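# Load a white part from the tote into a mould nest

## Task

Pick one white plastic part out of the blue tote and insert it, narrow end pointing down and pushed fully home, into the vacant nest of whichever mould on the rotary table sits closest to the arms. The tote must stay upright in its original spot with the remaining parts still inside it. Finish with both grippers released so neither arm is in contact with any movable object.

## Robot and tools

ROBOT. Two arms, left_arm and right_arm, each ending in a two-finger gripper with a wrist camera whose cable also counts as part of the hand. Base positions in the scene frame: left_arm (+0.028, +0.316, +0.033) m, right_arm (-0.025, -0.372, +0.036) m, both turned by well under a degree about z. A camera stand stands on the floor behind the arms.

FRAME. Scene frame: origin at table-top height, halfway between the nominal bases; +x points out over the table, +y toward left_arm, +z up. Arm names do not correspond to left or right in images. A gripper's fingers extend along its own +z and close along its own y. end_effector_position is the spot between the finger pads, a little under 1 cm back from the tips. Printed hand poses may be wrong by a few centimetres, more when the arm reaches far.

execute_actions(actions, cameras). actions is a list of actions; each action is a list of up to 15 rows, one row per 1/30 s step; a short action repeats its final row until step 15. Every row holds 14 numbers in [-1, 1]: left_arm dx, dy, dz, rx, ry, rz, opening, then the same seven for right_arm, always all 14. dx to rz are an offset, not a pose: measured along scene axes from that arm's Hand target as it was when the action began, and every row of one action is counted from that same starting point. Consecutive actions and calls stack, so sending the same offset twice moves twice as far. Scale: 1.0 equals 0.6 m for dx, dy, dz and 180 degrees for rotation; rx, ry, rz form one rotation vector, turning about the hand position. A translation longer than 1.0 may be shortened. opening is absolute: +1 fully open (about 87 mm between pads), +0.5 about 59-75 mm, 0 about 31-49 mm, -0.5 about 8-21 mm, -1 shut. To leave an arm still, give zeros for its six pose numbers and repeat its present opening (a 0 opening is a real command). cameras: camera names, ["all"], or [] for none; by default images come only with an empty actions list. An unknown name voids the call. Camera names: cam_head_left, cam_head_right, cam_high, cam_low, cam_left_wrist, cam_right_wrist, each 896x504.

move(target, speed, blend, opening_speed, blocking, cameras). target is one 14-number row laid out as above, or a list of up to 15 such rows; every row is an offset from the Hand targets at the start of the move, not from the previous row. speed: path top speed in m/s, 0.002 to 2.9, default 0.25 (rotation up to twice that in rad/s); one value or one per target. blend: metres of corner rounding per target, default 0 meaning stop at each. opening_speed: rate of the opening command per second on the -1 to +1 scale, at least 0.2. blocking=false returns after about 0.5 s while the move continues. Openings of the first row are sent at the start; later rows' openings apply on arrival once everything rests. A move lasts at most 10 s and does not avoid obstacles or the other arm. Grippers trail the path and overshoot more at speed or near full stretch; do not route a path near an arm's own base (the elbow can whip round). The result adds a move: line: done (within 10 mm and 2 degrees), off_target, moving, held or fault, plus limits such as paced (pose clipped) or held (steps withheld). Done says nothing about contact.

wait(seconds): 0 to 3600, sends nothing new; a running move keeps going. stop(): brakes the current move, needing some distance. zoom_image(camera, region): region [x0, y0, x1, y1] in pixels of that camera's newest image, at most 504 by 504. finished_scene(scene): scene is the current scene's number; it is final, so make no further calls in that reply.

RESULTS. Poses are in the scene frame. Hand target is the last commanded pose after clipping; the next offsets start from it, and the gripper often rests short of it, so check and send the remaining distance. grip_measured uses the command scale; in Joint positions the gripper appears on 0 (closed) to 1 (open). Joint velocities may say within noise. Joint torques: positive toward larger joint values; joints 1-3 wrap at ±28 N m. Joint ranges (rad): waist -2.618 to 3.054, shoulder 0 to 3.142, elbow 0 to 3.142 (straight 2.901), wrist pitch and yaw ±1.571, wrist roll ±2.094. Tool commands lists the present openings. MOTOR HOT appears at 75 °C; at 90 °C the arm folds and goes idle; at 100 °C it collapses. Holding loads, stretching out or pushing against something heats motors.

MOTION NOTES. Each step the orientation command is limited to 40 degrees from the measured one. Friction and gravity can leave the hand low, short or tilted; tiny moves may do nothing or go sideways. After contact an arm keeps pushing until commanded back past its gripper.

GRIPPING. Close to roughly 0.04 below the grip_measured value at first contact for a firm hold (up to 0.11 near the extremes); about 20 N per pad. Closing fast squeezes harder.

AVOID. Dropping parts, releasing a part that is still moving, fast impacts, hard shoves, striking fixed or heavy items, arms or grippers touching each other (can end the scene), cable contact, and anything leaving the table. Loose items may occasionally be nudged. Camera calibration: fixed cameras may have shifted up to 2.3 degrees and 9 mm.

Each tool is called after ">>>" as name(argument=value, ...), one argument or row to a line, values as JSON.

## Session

>>> execute_actions(
  actions=[],
)

>>> zoom_image(
  camera="cam_head_right",
  region=[420, 250, 500, 320],
)

>>> zoom_image(
  camera="cam_head_left",
  region=[190, 180, 370, 370],
)

Scene clock: 0.00 s.
left_arm: end_effector_position=(+0.4068, +0.3032, +0.1316) grip_measured=+1.000 end_effector_quat_wxyz=(+0.679, +0.002, +0.734, +0.009) | right_arm: end_effector_position=(+0.3486, -0.4059, +0.1202) grip_measured=+1.000 end_effector_quat_wxyz=(+0.669, +0.086, +0.737, -0.046)
Joint positions: left_arm=[-0.062 1.517 0.241 1.197 -0.085 0.008 1] | right_arm=[0.001 1.579 0.217 1.26 0.161 0.064 1]
Joint velocities: within noise
Joint torques (N m): no reading
Motor temperatures (°C): left_arm=[28 29 34 28 27 29 28] | right_arm=[29 33 34 28 27 28 31]
Heat: left arm: 34 °C; right arm: 34 °C.
Hand target: left_arm +0.4085, +0.3030, +0.1358; +0.683, +0.001, +0.730, +0.008 | right_arm +0.3518, -0.4059, +0.1284; +0.679, +0.087, +0.728, -0.045
Tool commands: left_gripper/opening=+1.0 right_gripper/opening=+1.0
camera_calibration:
cam_left_wrist: T_world_to_cam=[[0.00231, -0.99997, -0.0077, 0.29992], [-0.81868, 0.00253, -0.57424, 0.42953], [0.57424, 0.00763, -0.81865, 0.01036]] pos_world=[0.34501, 0.29875, 0.25744]
cam_right_wrist: T_world_to_cam=[[-0.20142, -0.97871, -0.03953, -0.3263], [-0.79183, 0.18645, -0.58158, 0.44698], [0.57657, -0.08584, -0.81253, 0.00712]] pos_world=[0.2841, -0.40208, 0.25284]

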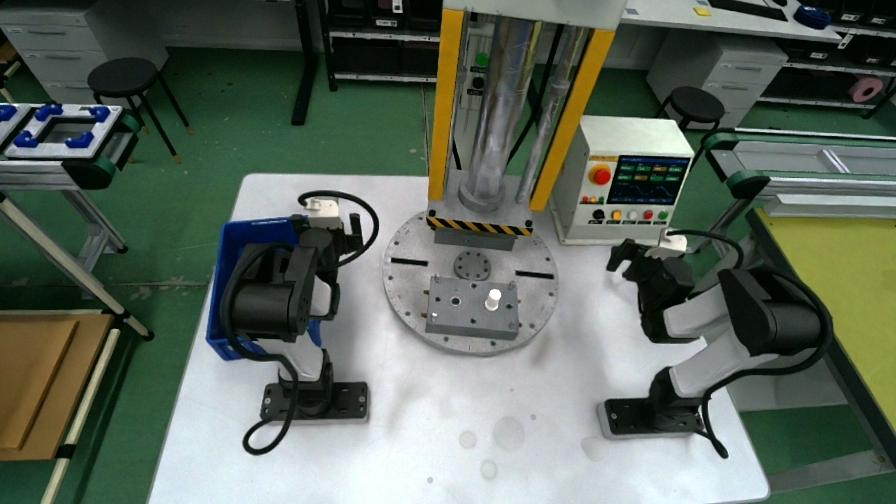

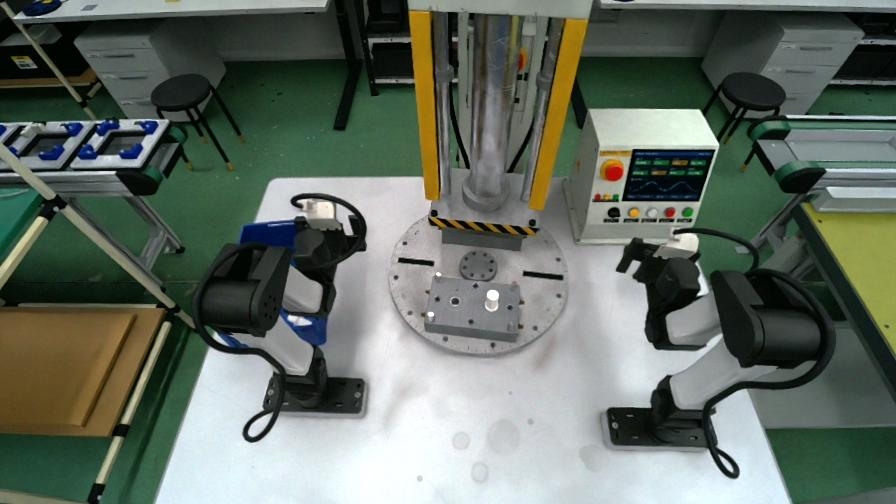

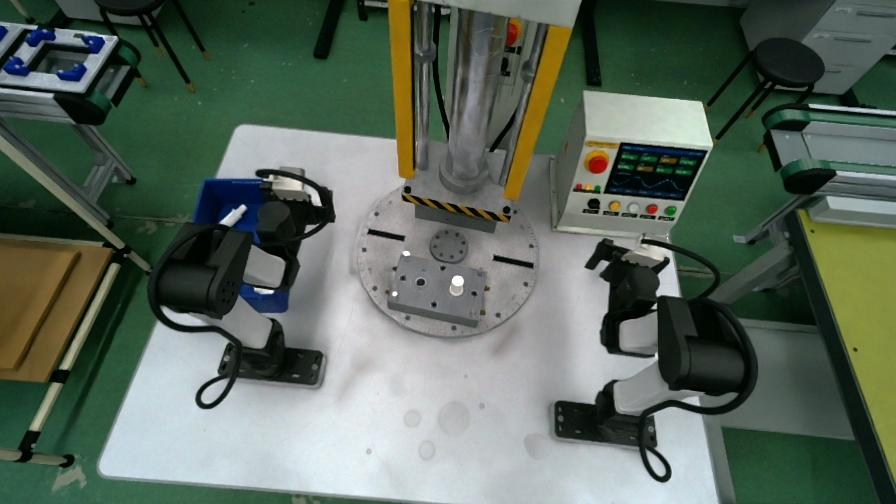

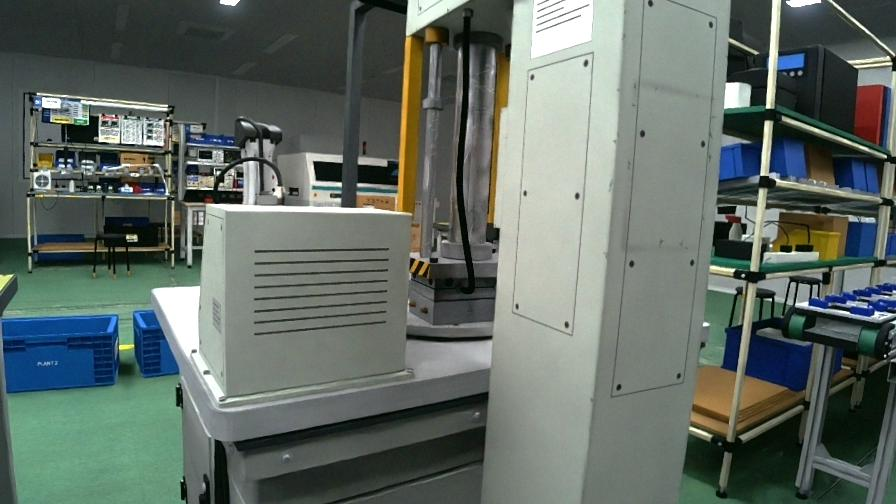

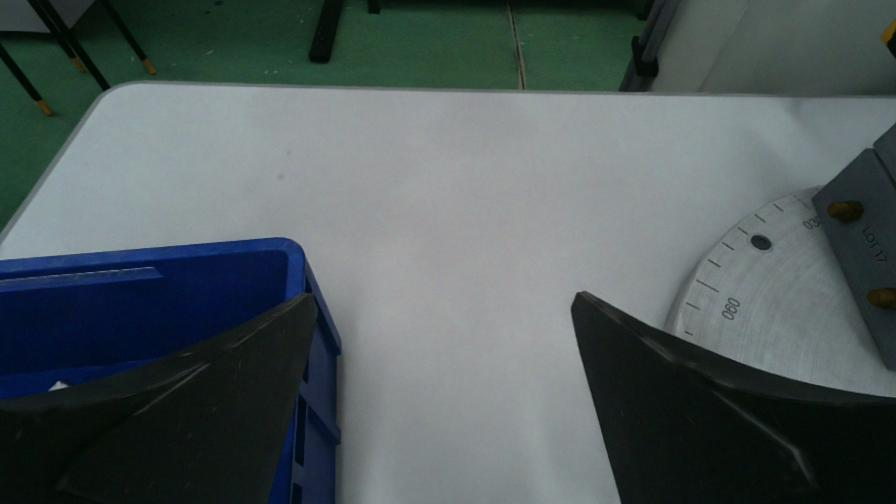

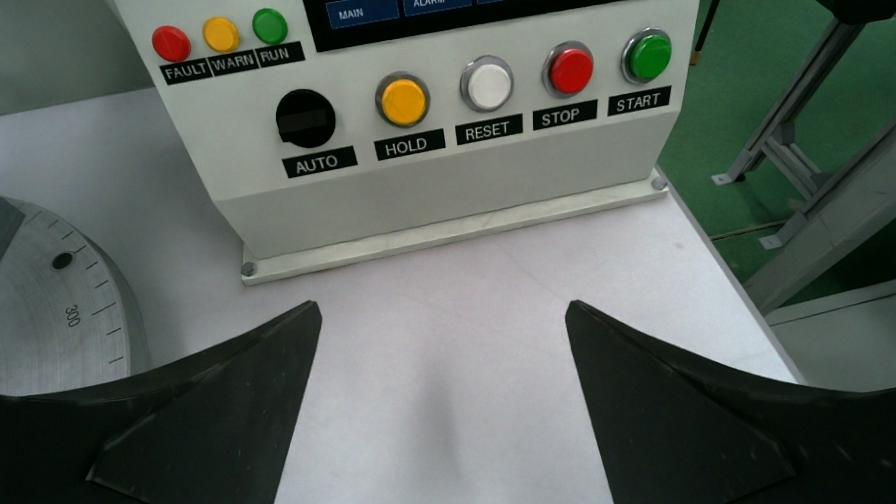

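Scaled by 6.300 from the camera's image (finer frame: 1280x720).

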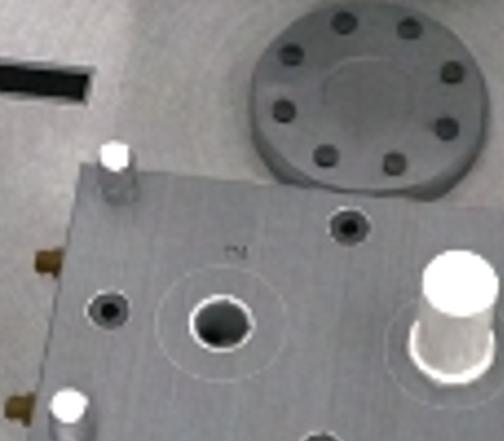

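Scaled by 2.653 from the camera's image (finer frame: 1280x720).

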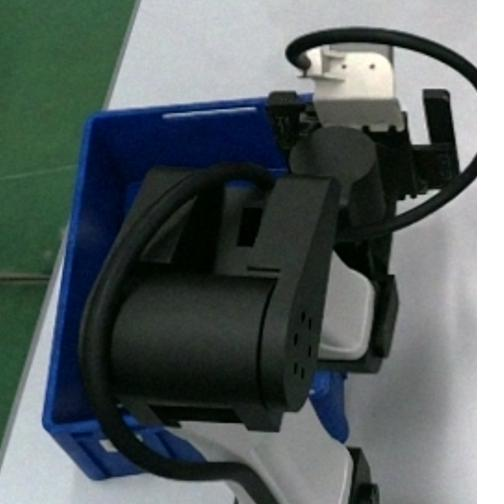

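>>> move(
  target=[
    [0,0,0.2,0,0,0,1,0,0,0,0,0,0,1],
    [-0.183,0.2,0.25,0,0.194,0,1,0,0,0,0,0,0,1],
  ],
  speed=0.3,
  blend=[0.03,0],
  cameras=["cam_left_wrist"],
)

Scene clock: 17.93 s.
left_arm: end_effector_position=(+0.2965, +0.4210, +0.2784) grip_measured=+1.000 end_effector_quat_wxyz=(+0.427, -0.002, +0.904, +0.007) | right_arm: end_effector_position=(+0.3486, -0.4059, +0.1202) grip_measured=+1.000 end_effector_quat_wxyz=(+0.669, +0.086, +0.737, -0.046)
Joint positions: left_arm=[0.581 1.105 1.236 -0.899 0.415 0.385 1] | right_arm=[0.001 1.579 0.217 1.26 0.161 0.064 1]
Joint torques (N m): left_arm=[1.36 -1.66 10.71 1.43 0.45 0.1] | right_arm=[-0.29 -4.53 4.66 2.25 0.09 -0.01]
Heat: left arm: 36 °C; right arm: 35 °C.
Hand target: left_arm +0.2988, +0.4230, +0.2857; +0.433, +0.004, +0.902, +0.007 | right_arm +0.3518, -0.4059, +0.1284; +0.679, +0.087, +0.728, -0.045
Off the commanded pose: left_arm 0.008 m, 1 deg | right_arm 0.009 m, 2 deg.
move: done
cam_left_wrist: T_world_to_cam=[[0.00781, -0.99997, -0.00088, 0.41549], [-0.99997, -0.00781, -0.00167, 0.32197], [0.00166, 0.0009, -1, 0.41606]] pos_world=[0.31803, 0.41762, 0.41696]

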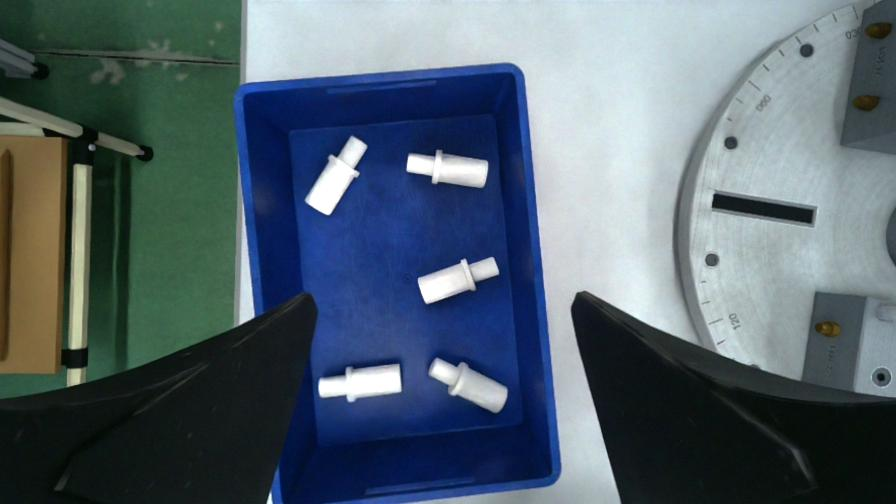

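>>> move(
  target=[
    [-0.015,-0.015,-0.05,-0.198,0.128,0.597,1,0,0,0,0,0,0,1],
    [-0.015,-0.015,-0.26,-0.198,0.128,0.597,1,0,0,0,0,0,0,1],
  ],
  speed=[0.5,0.25],
  cameras=["cam_left_wrist","cam_head_left"],
)

Scene clock: 60.17 s.
left_arm: end_effector_position=(+0.2908, +0.4133, +0.1380) grip_measured=+1.000 end_effector_quat_wxyz=(-0.079, +0.817, -0.562, -0.098) | right_arm: end_effector_position=(+0.3486, -0.4059, +0.1202) grip_measured=+1.000 end_effector_quat_wxyz=(+0.669, +0.086, +0.737, -0.046)
Joint positions: left_arm=[0.353 1.589 1.278 -1.248 -0.252 -1.594 1] | right_arm=[0.001 1.579 0.217 1.26 0.161 0.064 1]
Joint torques (N m): left_arm=[0.43 -4.19 5.81 0.35 -0.24 -0.11] | right_arm=[-0.39 -4.38 4.6 2.24 0.09 0.02]
Motor temperatures (°C): left_arm=[29 30 42 31 27 29 28] | right_arm=[29 34 36 35 27 28 31]
Heat: left arm: 42 °C; right arm: 36 °C.
Hand target: left_arm +0.2898, +0.4140, +0.1298; -0.074, +0.819, -0.559, -0.108 | right_arm +0.3518, -0.4059, +0.1284; +0.679, +0.087, +0.728, -0.045
Off the commanded pose: left_arm 0.008 m, 1 deg | right_arm 0.009 m, 2 deg.
move: done
cam_left_wrist: T_world_to_cam=[[0.93259, 0.35988, 0.02748, -0.4271], [0.27613, -0.76043, 0.58779, 0.1747], [0.23243, -0.54058, -0.80855, 0.40599]] pos_world=[0.25571, 0.50602, 0.23731]
Images, in order (width x height): cam_head_left 896x504, cam_left_wrist 896x504.

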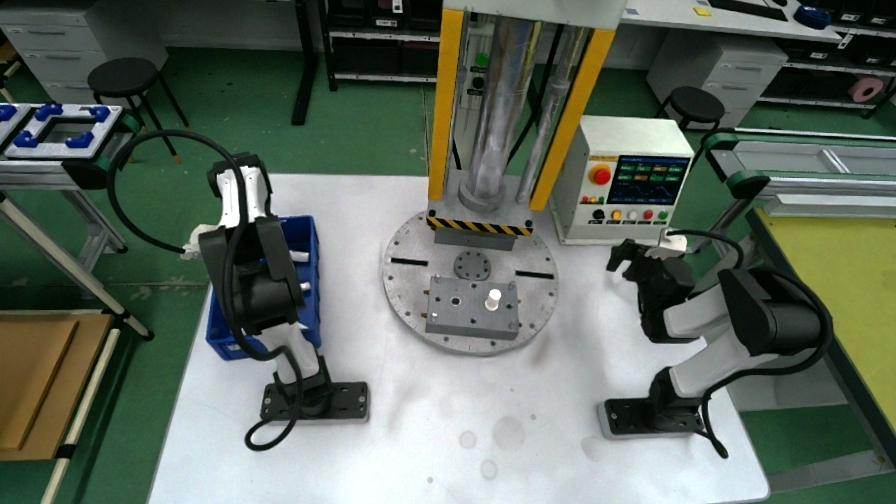

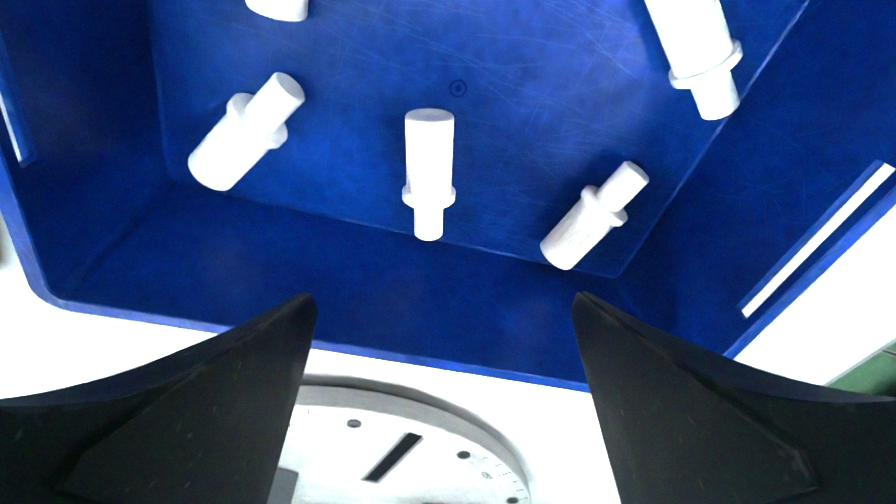

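>>> move(
  target=[0,-0.009,-0.13,0,0,0,1,0,0,0,0,0,0,1],
  speed=0.2,
  cameras=["cam_left_wrist","cam_head_left"],
)

Scene clock: 75.03 s.
left_arm: end_effector_position=(+0.2921, +0.4100, +0.0596) grip_measured=+1.000 end_effector_quat_wxyz=(-0.078, +0.819, -0.560, -0.099) | right_arm: end_effector_position=(+0.3486, -0.4059, +0.1202) grip_measured=+1.000 end_effector_quat_wxyz=(+0.669, +0.086, +0.737, -0.046)
Joint positions: left_arm=[0.34 1.661 1.034 -0.938 -0.252 -1.613 1] | right_arm=[0.001 1.579 0.217 1.26 0.161 0.064 1]
Joint torques (N m): left_arm=[0.02 -4.36 5.52 0.37 -0.24 -0.11] | right_arm=[-0.36 -4.49 4.66 2.26 0.08 0]
Heat: left arm: 41 °C; right arm: 37 °C.
Hand target: left_arm +0.2898, +0.4087, +0.0517; -0.074, +0.819, -0.559, -0.108 | right_arm +0.3518, -0.4059, +0.1284; +0.679, +0.087, +0.728, -0.045
Off the commanded pose: left_arm 0.008 m, 1 deg | right_arm 0.009 m, 2 deg.
move: done
cam_left_wrist: T_world_to_cam=[[0.93076, 0.36473, 0.02566, -0.4263], [0.28106, -0.75858, 0.58784, 0.21564], [0.23388, -0.53993, -0.80857, 0.33978]] pos_world=[0.25671, 0.50252, 0.15891]
Images, in order (width x height): cam_head_left 896x504, cam_left_wrist 896x504.

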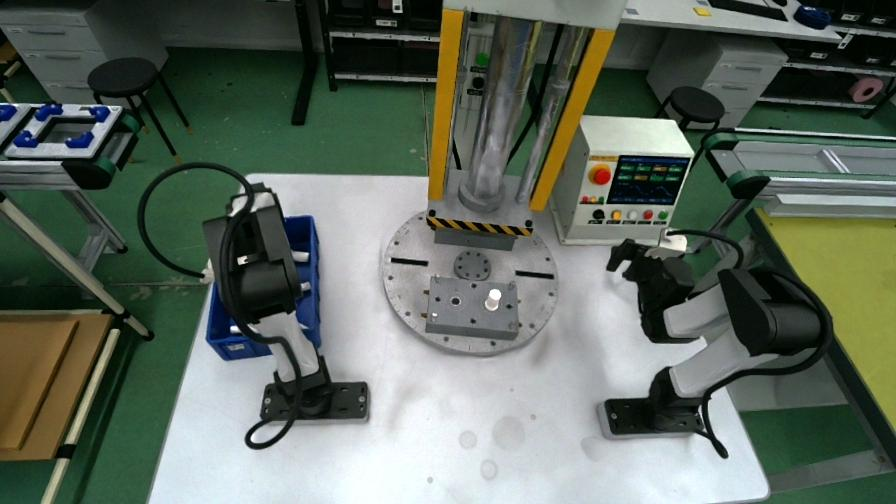

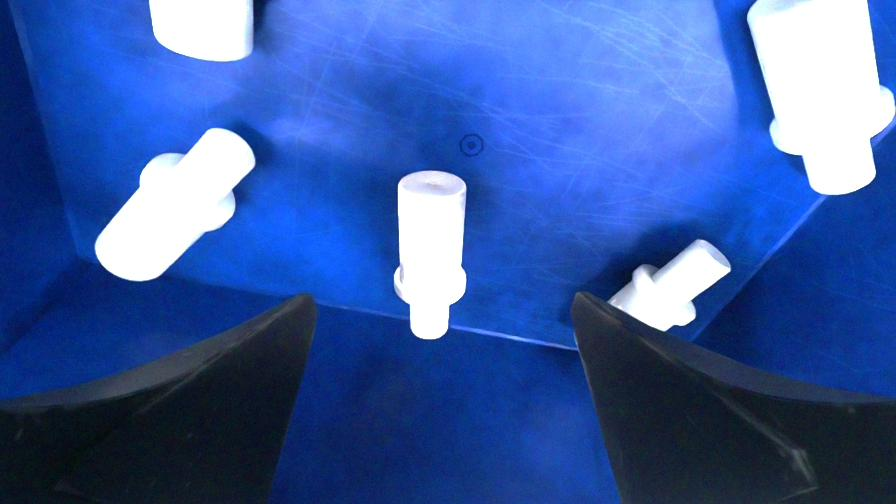

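>>> move(
  target=[-0.006,-0.008,-0.063,0,0,0,0.6,0,0,0,0,0,0,1],
  speed=0.12,
  cameras=["cam_left_wrist","cam_head_left"],
)

Scene clock: 89.90 s.
left_arm: end_effector_position=(+0.2893, +0.4054, +0.0215) grip_measured=+0.600 end_effector_quat_wxyz=(-0.078, +0.819, -0.560, -0.099) | right_arm: end_effector_position=(+0.3486, -0.4059, +0.1202) grip_measured=+1.000 end_effector_quat_wxyz=(+0.669, +0.086, +0.737, -0.046)
Joint positions: left_arm=[0.328 1.717 0.928 -0.78 -0.252 -1.626 0.8] | right_arm=[0.001 1.579 0.217 1.26 0.161 0.064 1]
Joint torques (N m): left_arm=[0.03 -4.46 5.11 0.33 -0.23 -0.12] | right_arm=[-0.35 -4.51 4.52 2.23 0.08 -0.01]
Heat: left arm: 40 °C; right arm: 37 °C.
Hand target: left_arm +0.2861, +0.4038, +0.0140; -0.074, +0.819, -0.559, -0.108 | right_arm +0.3518, -0.4059, +0.1284; +0.679, +0.087, +0.728, -0.045
Off the commanded pose: left_arm 0.008 m, 1 deg | right_arm 0.009 m, 2 deg.
move: done
cam_left_wrist: T_world_to_cam=[[0.9308, 0.36466, 0.02518, -0.42104], [0.28124, -0.75845, 0.58793, 0.23518], [0.23349, -0.54016, -0.80852, 0.30733]] pos_world=[0.25401, 0.49792, 0.12081]
Images, in order (width x height): cam_head_left 896x504, cam_left_wrist 896x504.

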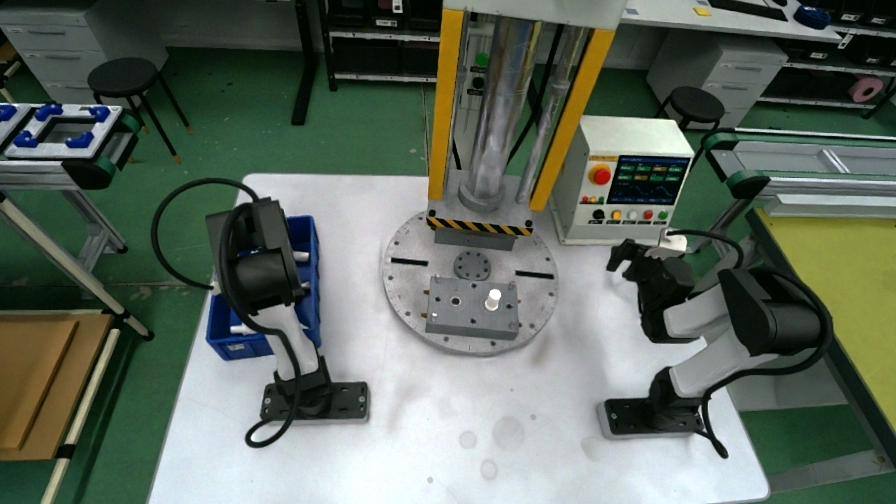

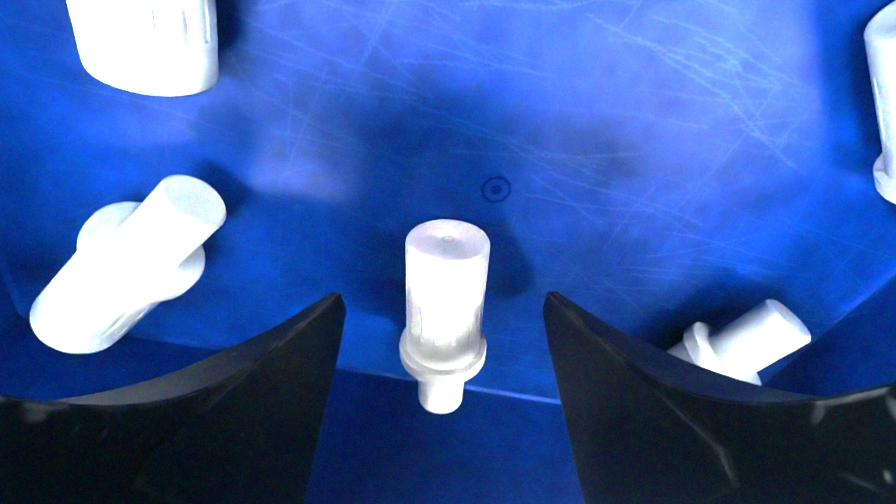

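>>> move(
  target=[
    [0,0,-0.009,0,0,0,0.6,0,0,0,0,0,0,1],
    [0,0,-0.009,0,0,0,-0.7,0,0,0,0,0,0,1],
    [0,0,0.32,0,0,0,-0.7,0,0,0,0,0,0,1],
  ],
  speed=[0.08,0.08,0.2],
  opening_speed=1.0,
  cameras=["cam_left_wrist","cam_head_left"],
)

Scene clock: 98.10 s.
left_arm: end_effector_position=(+0.2827, +0.4032, +0.2030) grip_measured=-0.184 end_effector_quat_wxyz=(-0.070, +0.818, -0.561, -0.105) | right_arm: end_effector_position=(+0.3486, -0.4059, +0.1202) grip_measured=+1.000 end_effector_quat_wxyz=(+0.669, +0.086, +0.737, -0.046)
Joint positions: left_arm=[0.328 1.585 1.533 -1.535 -0.252 -1.626 0.408] | right_arm=[0.001 1.579 0.217 1.26 0.161 0.064 1]
Joint torques (N m): left_arm=[0.05 -4.33 9.4 0.1 -0.23 -0.12] | right_arm=[-0.42 -4.52 4.55 2.24 0.04 0.01]
Heat: left arm: 40 °C; right arm: 37 °C.
Hand target: left_arm +0.2861, +0.4038, +0.2059; -0.074, +0.819, -0.559, -0.108 | right_arm +0.3518, -0.4059, +0.1284; +0.679, +0.087, +0.728, -0.045
Off the commanded pose: left_arm 0.005 m, 1 deg | right_arm 0.009 m, 2 deg.
move: done
cam_left_wrist: T_world_to_cam=[[0.93095, 0.36508, 0.00653, -0.41511], [0.29194, -0.75496, 0.58721, 0.12451], [0.21931, -0.54475, -0.80941, 0.46046]] pos_world=[0.24911, 0.49639, 0.3023]
Images, in order (width x height): cam_head_left 896x504, cam_left_wrist 896x504.

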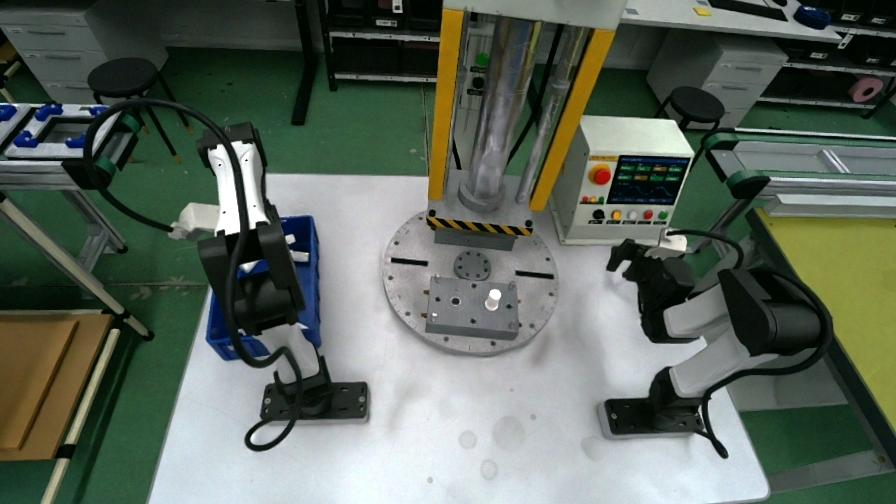

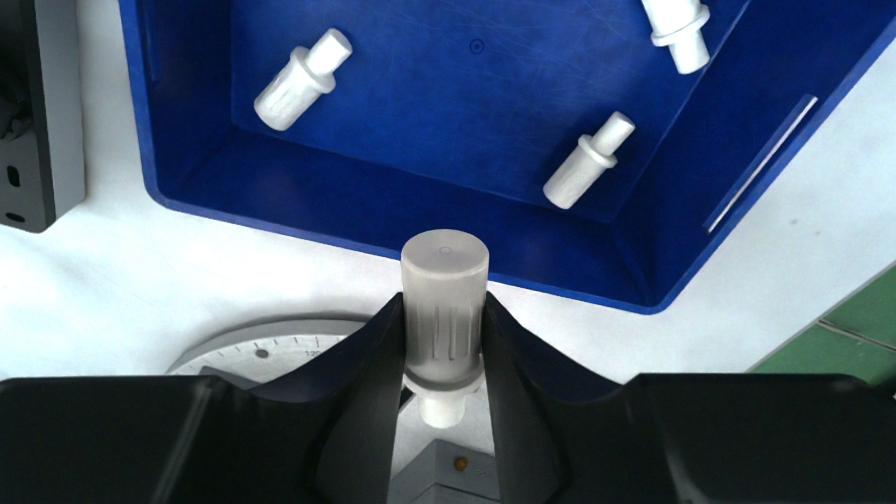

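>>> move(
  target=[
    [0.067,-0.333,0.02,0,0,-0.517,-0.7,0,0,0,0,0,0,1],
    [-0.37,-0.757,-0.1,0,0,0.967,-0.7,0,0,0,0,0,0,1],
    [-0.37,-0.757,-0.31,0,0,0.967,-0.7,0,0,0,0,0,0,1],
  ],
  speed=[0.5,0.5,0.2],
  blend=[0.05,0,0],
  cameras=["cam_left_wrist","cam_head_left"],
)

Scene clock: 119.83 s.
left_arm: end_effector_position=(+0.0674, -0.0518, +0.0308) grip_measured=-0.184 end_effector_quat_wxyz=(+0.113, +0.593, +0.793, -0.082) | right_arm: end_effector_position=(+0.3486, -0.4059, +0.1202) grip_measured=+1.000 end_effector_quat_wxyz=(+0.669, +0.086, +0.737, -0.046)
Joint positions: left_arm=[-1.457 1.938 1.246 -0.603 -0.055 -0.177 0.408] | right_arm=[0.001 1.579 0.217 1.26 0.161 0.064 1]
Joint torques (N m): left_arm=[0.32 -6.34 6.16 1 0.16 0.11] | right_arm=[-0.38 -4.42 4.68 2.21 0.05 0]
Heat: left arm: 42 °C; right arm: 38 °C.
Hand target: left_arm +0.0640, -0.0503, +0.0198; +0.104, +0.600, +0.789, -0.079 | right_arm +0.3518, -0.4059, +0.1284; +0.679, +0.087, +0.728, -0.045
Off the commanded pose: left_arm 0.011 m, 1 deg | right_arm 0.009 m, 2 deg.
move: off_target (left_arm)
cam_left_wrist: T_world_to_cam=[[-0.95784, -0.28724, 0.005, 0.04619], [-0.23441, 0.79149, 0.56444, 0.06123], [-0.16609, 0.53947, -0.82546, 0.20307]] pos_world=[0.09232, -0.14474, 0.13284]
Images, in order (width x height): cam_head_left 896x504, cam_left_wrist 896x504.

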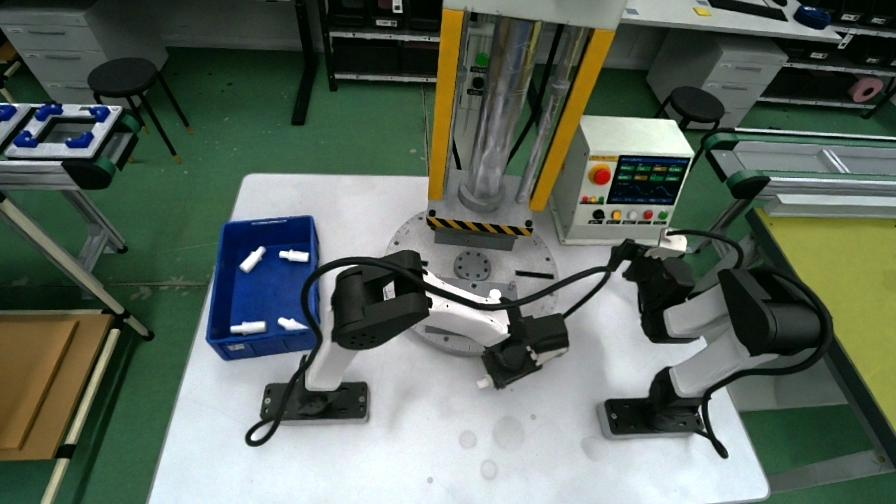

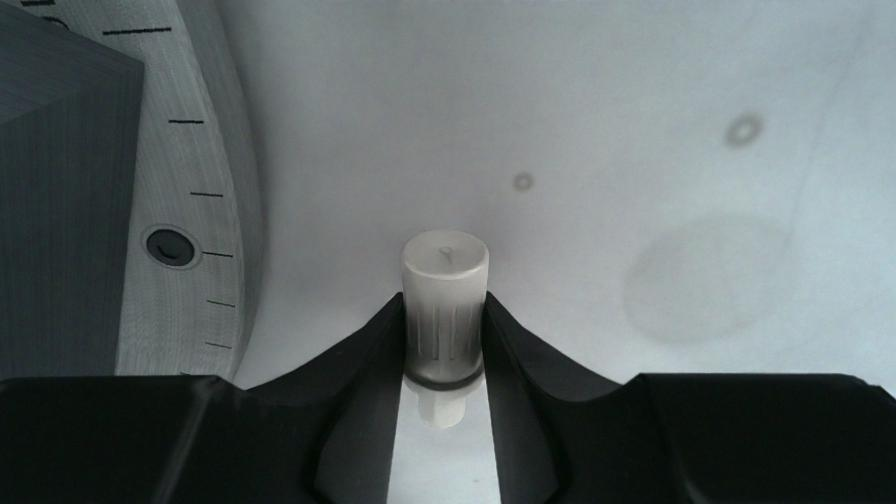

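>>> move(
  target=[
    [0,-0.001,-0.027,0,0,0,-0.7,0,0,0,0,0,0,1],
    [0,-0.001,-0.027,0,0,0,0.5,0,0,0,0,0,0,1],
    [0,-0.01,0.17,0,0,0,0.5,0,0,0,0,0,0,1],
  ],
  speed=[0.04,0.04,0.15],
  opening_speed=0.6,
  cameras=["cam_left_wrist"],
)

Scene clock: 130.73 s.
left_arm: end_effector_position=(+0.0671, -0.0489, +0.1053) grip_measured=+0.500 end_effector_quat_wxyz=(+0.092, +0.596, +0.795, -0.060) | right_arm: end_effector_position=(+0.3486, -0.4059, +0.1202) grip_measured=+1.000 end_effector_quat_wxyz=(+0.669, +0.086, +0.737, -0.046)
Joint positions: left_arm=[-1.457 1.899 1.508 -0.966 -0.055 -0.177 0.75] | right_arm=[0.001 1.579 0.217 1.26 0.161 0.064 1]
Joint torques (N m): left_arm=[0.17 -10.19 10.25 0.64 0.16 0.1] | right_arm=[-0.36 -4.4 4.59 2.25 0.09 0.03]
Heat: left arm: 41 °C; right arm: 38 °C.
Hand target: left_arm +0.0640, -0.0563, +0.1218; +0.104, +0.600, +0.789, -0.079 | right_arm +0.3518, -0.4059, +0.1284; +0.679, +0.087, +0.728, -0.045
Off the commanded pose: left_arm 0.018 m, 3 deg | right_arm 0.009 m, 2 deg.
move: off_target (left_arm); target 2's new opening was sent with left_arm's hand 0.011 m and 1 deg from that target
cam_left_wrist: T_world_to_cam=[[-0.95789, -0.28706, -0.00633, 0.0475], [-0.23034, 0.7551, 0.61381, 0.00947], [-0.17142, 0.58942, -0.78943, 0.26196]] pos_world=[0.09259, -0.14792, 0.20128]

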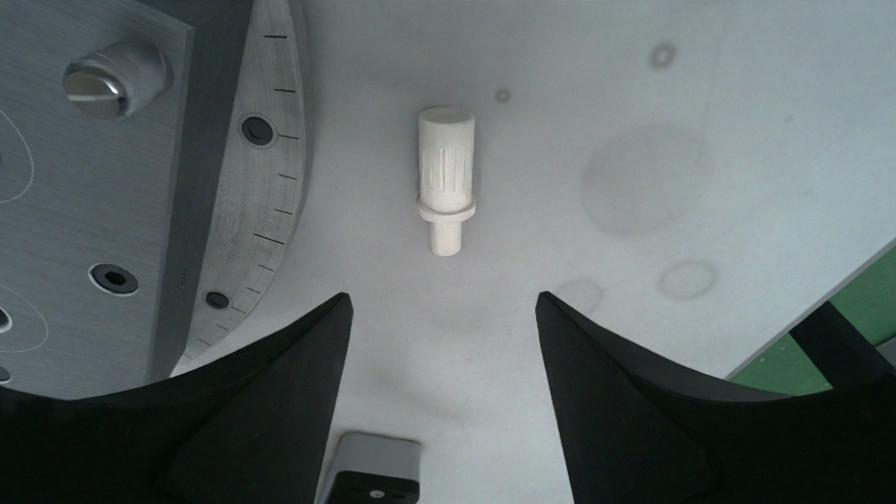

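>>> move(
  target=[
    [0.003,-0.01,0,0.1444,0.0405,0,0.7,0,0,0,0,0,0,1],
    [0.003,-0.01,-0.108,0.1444,0.0405,0,0.7,0,0,0,0,0,0,1],
  ],
  speed=[0.3,0.2],
  cameras=["cam_left_wrist"],
)

Scene clock: 142.33 s.
left_arm: end_effector_position=(+0.0649, -0.0612, +0.0679) grip_measured=+0.700 end_effector_quat_wxyz=(-0.074, +0.602, +0.793, +0.062) | right_arm: end_effector_position=(+0.3486, -0.4059, +0.1202) grip_measured=+1.000 end_effector_quat_wxyz=(+0.669, +0.086, +0.737, -0.046)
Joint positions: left_arm=[-1.435 2.405 2.091 -1.448 0.019 -0.147 0.85] | right_arm=[0.001 1.579 0.217 1.26 0.161 0.064 1]
Joint torques (N m): left_arm=[1.24 -9.03 6.94 0.09 0.23 0.11] | right_arm=[-0.46 -4.46 4.6 2.25 0.09 0.01]
Motor temperatures (°C): left_arm=[29 37 41 30 27 29 28] | right_arm=[29 35 37 39 27 28 31]
Heat: left arm: 41 °C; right arm: 39 °C.
Hand target: left_arm +0.0659, -0.0623, +0.0570; -0.083, +0.602, +0.792, +0.062 | right_arm +0.3518, -0.4059, +0.1284; +0.679, +0.087, +0.728, -0.045
Off the commanded pose: left_arm 0.011 m, 1 deg | right_arm 0.009 m, 2 deg.
move: off_target (left_arm)
cam_left_wrist: T_world_to_cam=[[-0.96122, -0.27576, -0.00322, 0.04228], [-0.13448, 0.4585, 0.87846, -0.00109], [-0.24077, 0.84483, -0.4778, 0.23836]] pos_world=[0.09788, -0.18922, 0.11498]

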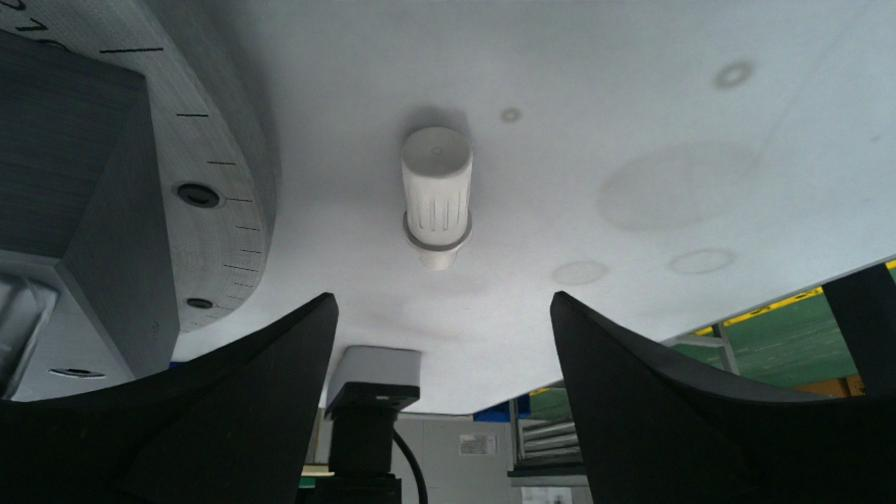

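>>> move(
  target=[
    [0.004,0.008,-0.083,0,0,0,0.7,0,0,0,0,0,0,1],
  ],
  speed=0.12,
  cameras=["cam_left_wrist"],
)

Scene clock: 149.30 s.
left_arm: end_effector_position=(+0.0668, -0.0605, +0.0198) grip_measured=+0.700 end_effector_quat_wxyz=(-0.071, +0.603, +0.793, +0.058) | right_arm: end_effector_position=(+0.3486, -0.4059, +0.1202) grip_measured=+1.000 end_effector_quat_wxyz=(+0.669, +0.086, +0.737, -0.046)
Joint positions: left_arm=[-1.43 2.43 1.945 -1.269 0.019 -0.141 0.85] | right_arm=[0.001 1.579 0.217 1.26 0.161 0.064 1]
Joint torques (N m): left_arm=[1.4 -8.95 5.86 0.1 0.21 0.11] | right_arm=[-0.36 -4.51 4.59 2.25 0.07 -0.02]
Heat: left arm: 41 °C; right arm: 39 °C.
Hand target: left_arm +0.0683, -0.0575, +0.0073; -0.083, +0.602, +0.792, +0.062 | right_arm +0.3518, -0.4059, +0.1284; +0.679, +0.087, +0.728, -0.045
Off the commanded pose: left_arm 0.013 m, 1 deg | right_arm 0.009 m, 2 deg.
move: off_target (left_arm)
cam_left_wrist: T_world_to_cam=[[-0.96173, -0.27399, -0.00069, 0.04427], [-0.13348, 0.46632, 0.87448, 0.04162], [-0.23928, 0.84111, -0.48505, 0.21504]] pos_world=[0.09959, -0.18815, 0.06794]

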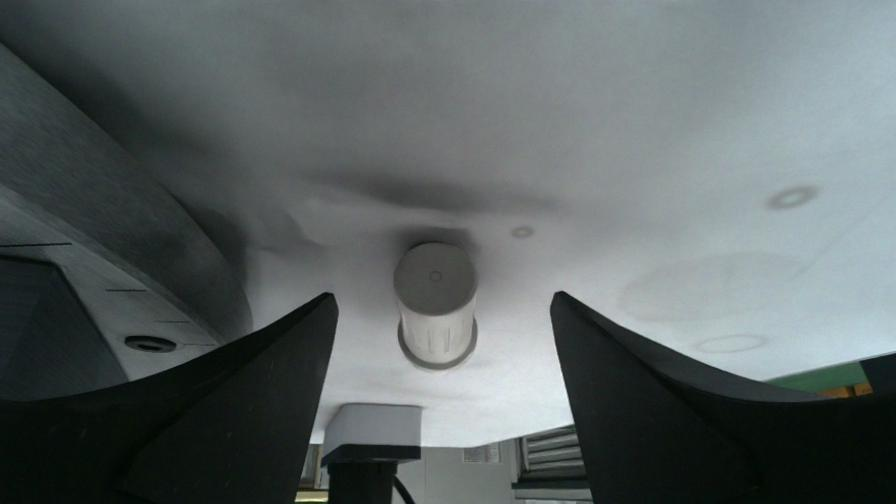

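>>> move(
  target=[
    [0.003,0.003,-0.015,0,0,0,0.7,0,0,0,0,0,0,1],
    [0.003,0.003,-0.015,0,0,0,-0.7,0,0,0,0,0,0,1],
  ],
  speed=0.06,
  opening_speed=0.8,
  cameras=["cam_left_wrist"],
)

Scene clock: 159.03 s.
left_arm: end_effector_position=(+0.0688, -0.0607, +0.0131) grip_measured=-0.185 end_effector_quat_wxyz=(-0.068, +0.603, +0.793, +0.055) | right_arm: end_effector_position=(+0.3486, -0.4059, +0.1202) grip_measured=+1.000 end_effector_quat_wxyz=(+0.669, +0.086, +0.737, -0.046)
Joint positions: left_arm=[-1.426 2.43 1.92 -1.236 0.019 -0.136 0.408] | right_arm=[0.001 1.579 0.217 1.26 0.161 0.064 1]
Joint torques (N m): left_arm=[1.42 -8.51 5.55 0.12 0.2 0.11] | right_arm=[-0.31 -4.51 4.62 2.23 0.1 0]
Heat: left arm: 40 °C; right arm: 39 °C.
Hand target: left_arm +0.0701, -0.0557, -0.0017; -0.083, +0.602, +0.791, +0.062 | right_arm +0.3518, -0.4059, +0.1284; +0.679, +0.087, +0.728, -0.045
Off the commanded pose: left_arm 0.016 m, 2 deg | right_arm 0.009 m, 2 deg.
move: off_target (left_arm); target 2's new opening was sent with left_arm's hand 0.016 m and 2 deg from that target
cam_left_wrist: T_world_to_cam=[[-0.96182, -0.27368, 0.00137, 0.04611], [-0.13358, 0.47381, 0.87044, 0.04826], [-0.23887, 0.83702, -0.49228, 0.21222]] pos_world=[0.10149, -0.18788, 0.06241]

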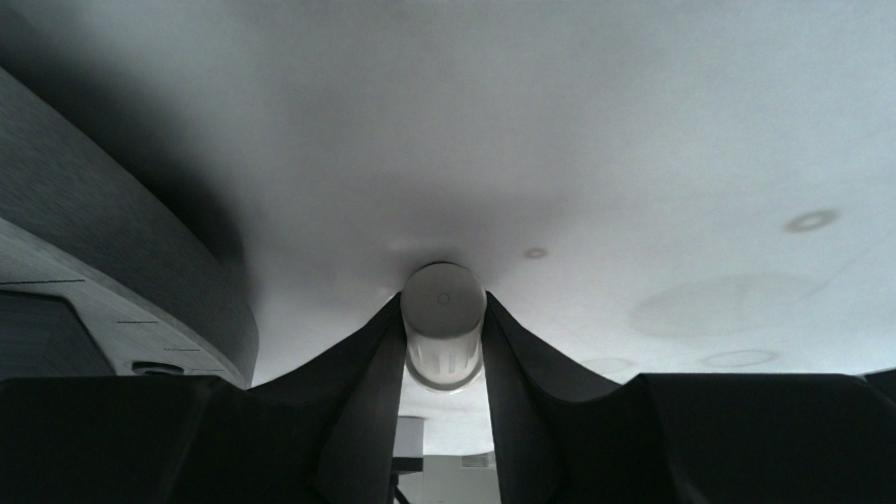

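>>> move(
  target=[
    [0,0,0.28,0,0,0,-0.7,0,0,0,0,0,0,1],
    [0.2745,0.141,0.36,-0.466,-0.253,0.0972,-0.7,0,0,0,0,0,0,1],
    [0.2745,0.141,0.2337,-0.466,-0.253,0.0972,-0.7,0,0,0,0,0,0,1],
  ],
  speed=[0.2,0.3,0.08],
  blend=[0.03,0,0],
  cameras=["cam_left_wrist","cam_head_right"],
)

>>> zoom_image(
  camera="cam_head_right",
  region=[438, 271, 472, 311],
)

>>> zoom_image(
  camera="cam_left_wrist",
  region=[340, 200, 600, 450],
)

Scene clock: 186.63 s.
left_arm: end_effector_position=(+0.2339, +0.0274, +0.1401) grip_measured=-0.185 end_effector_quat_wxyz=(+0.602, +0.320, +0.679, -0.272) | right_arm: end_effector_position=(+0.3486, -0.4059, +0.1202) grip_measured=+1.000 end_effector_quat_wxyz=(+0.669, +0.086, +0.737, -0.046)
Joint positions: left_arm=[-1.019 1.274 0.21 0.934 -0.165 -0.004 0.408] | right_arm=[0.001 1.579 0.217 1.26 0.161 0.064 1]
Joint torques (N m): left_arm=[1.42 -2.04 5.81 2.14 0.19 0.12] | right_arm=[-0.32 -4.49 4.51 2.24 0.04 0.02]
Heat: left arm: 40 °C; right arm: 40 °C.
Hand target: left_arm +0.2348, +0.0289, +0.1384; +0.605, +0.324, +0.675, -0.271 | right_arm +0.3518, -0.4059, +0.1284; +0.679, +0.087, +0.728, -0.045
Off the commanded pose: left_arm 0.002 m, 1 deg | right_arm 0.009 m, 2 deg.
move: done
cam_left_wrist: T_world_to_cam=[[-0.76677, -0.64185, -0.00943, 0.1949], [-0.53927, 0.65206, -0.53292, 0.20476], [0.34821, -0.40355, -0.84611, 0.18671]] pos_world=[0.19485, 0.06693, 0.26894]
Images, in order (width x height): cam_head_right 896x504, cam_left_wrist 896x504.

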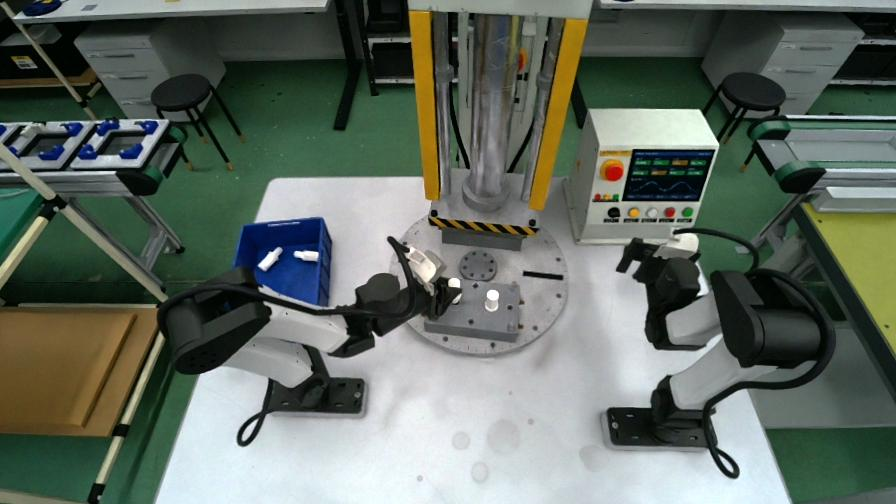

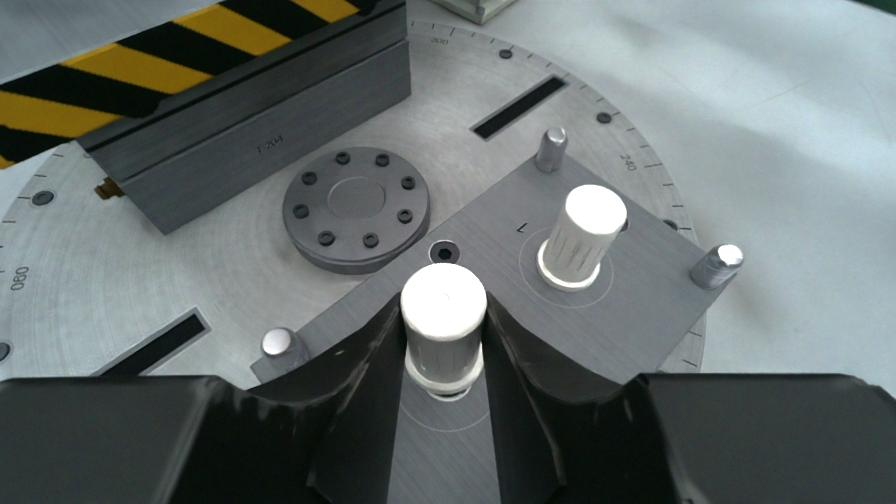

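Scaled by 12.600 from the camera's image (finer frame: 1280x720).

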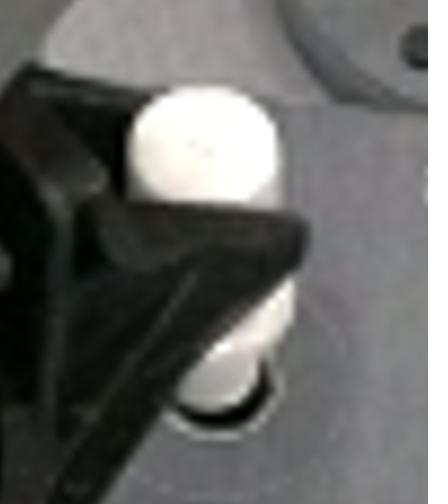

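Scaled by 1.938 from the camera's image (finer frame: 1280x720).

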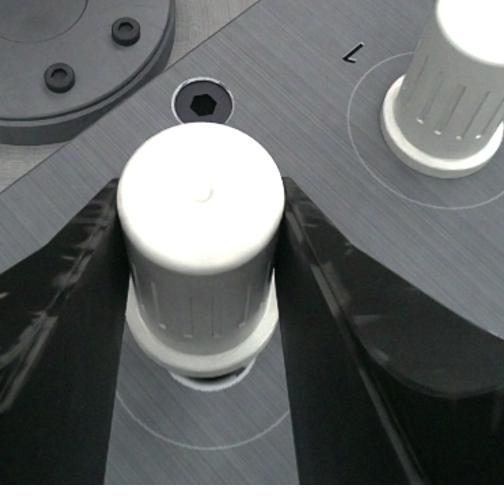

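>>> move(
  target=[0.0008,0.001,-0.042,0,0,0,-0.7,0,0,0,0,0,0,1],
  speed=0.025,
  cameras=["cam_left_wrist","cam_head_right"],
)

>>> zoom_image(
  camera="cam_head_right",
  region=[438, 271, 472, 311],
)

Scene clock: 197.40 s.
left_arm: end_effector_position=(+0.2333, +0.0260, +0.1145) grip_measured=-0.185 end_effector_quat_wxyz=(+0.600, +0.323, +0.679, -0.273) | right_arm: end_effector_position=(+0.3486, -0.4059, +0.1202) grip_measured=+1.000 end_effector_quat_wxyz=(+0.669, +0.086, +0.737, -0.046)
Joint positions: left_arm=[-1.019 1.463 0.163 1.167 -0.158 -0.004 0.408] | right_arm=[0.001 1.579 0.217 1.26 0.161 0.064 1]
Joint torques (N m): left_arm=[1.69 -2.4 4.3 2.24 0.17 0.12] | right_arm=[-0.18 -4.49 4.63 2.24 0.07 0.01]
Heat: left arm: 40 °C; right arm: 40 °C.
Hand target: left_arm +0.2353, +0.0295, +0.1132; +0.605, +0.324, +0.675, -0.271 | right_arm +0.3518, -0.4059, +0.1284; +0.679, +0.087, +0.728, -0.045
Off the commanded pose: left_arm 0.004 m, 1 deg | right_arm 0.009 m, 2 deg.
move: done
cam_left_wrist: T_world_to_cam=[[-0.77115, -0.6366, -0.00898, 0.1942], [-0.53596, 0.65672, -0.53053, 0.19052], [0.34363, -0.40431, -0.84762, 0.16601]] pos_world=[0.19482, 0.06562, 0.24353]
Images, in order (width x height): cam_head_right 896x504, cam_left_wrist 896x504.

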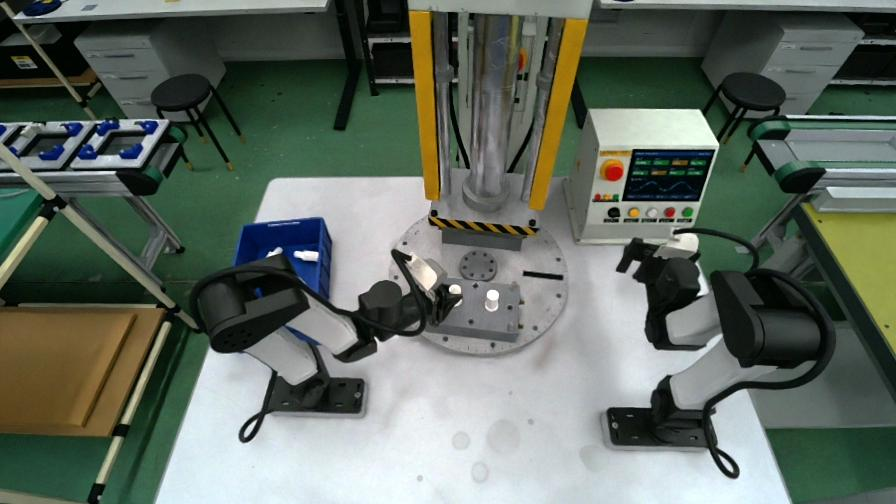

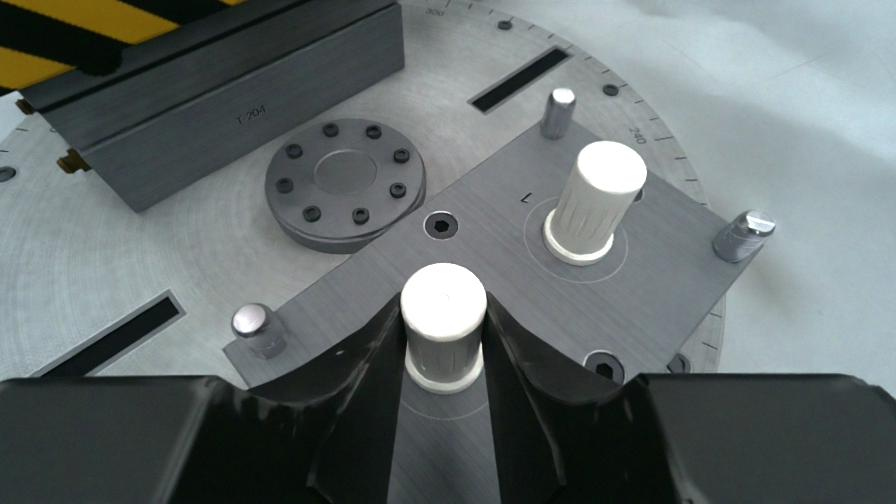

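Scaled by 12.600 from the camera's image (finer frame: 1280x720).

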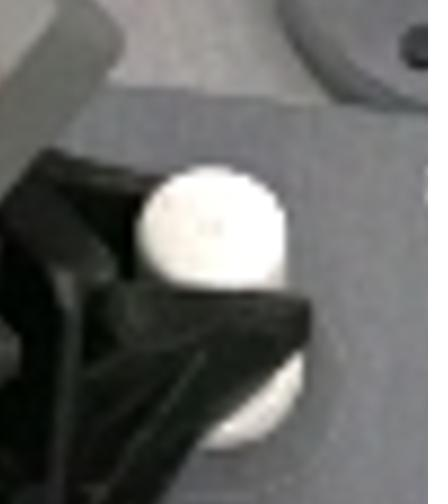

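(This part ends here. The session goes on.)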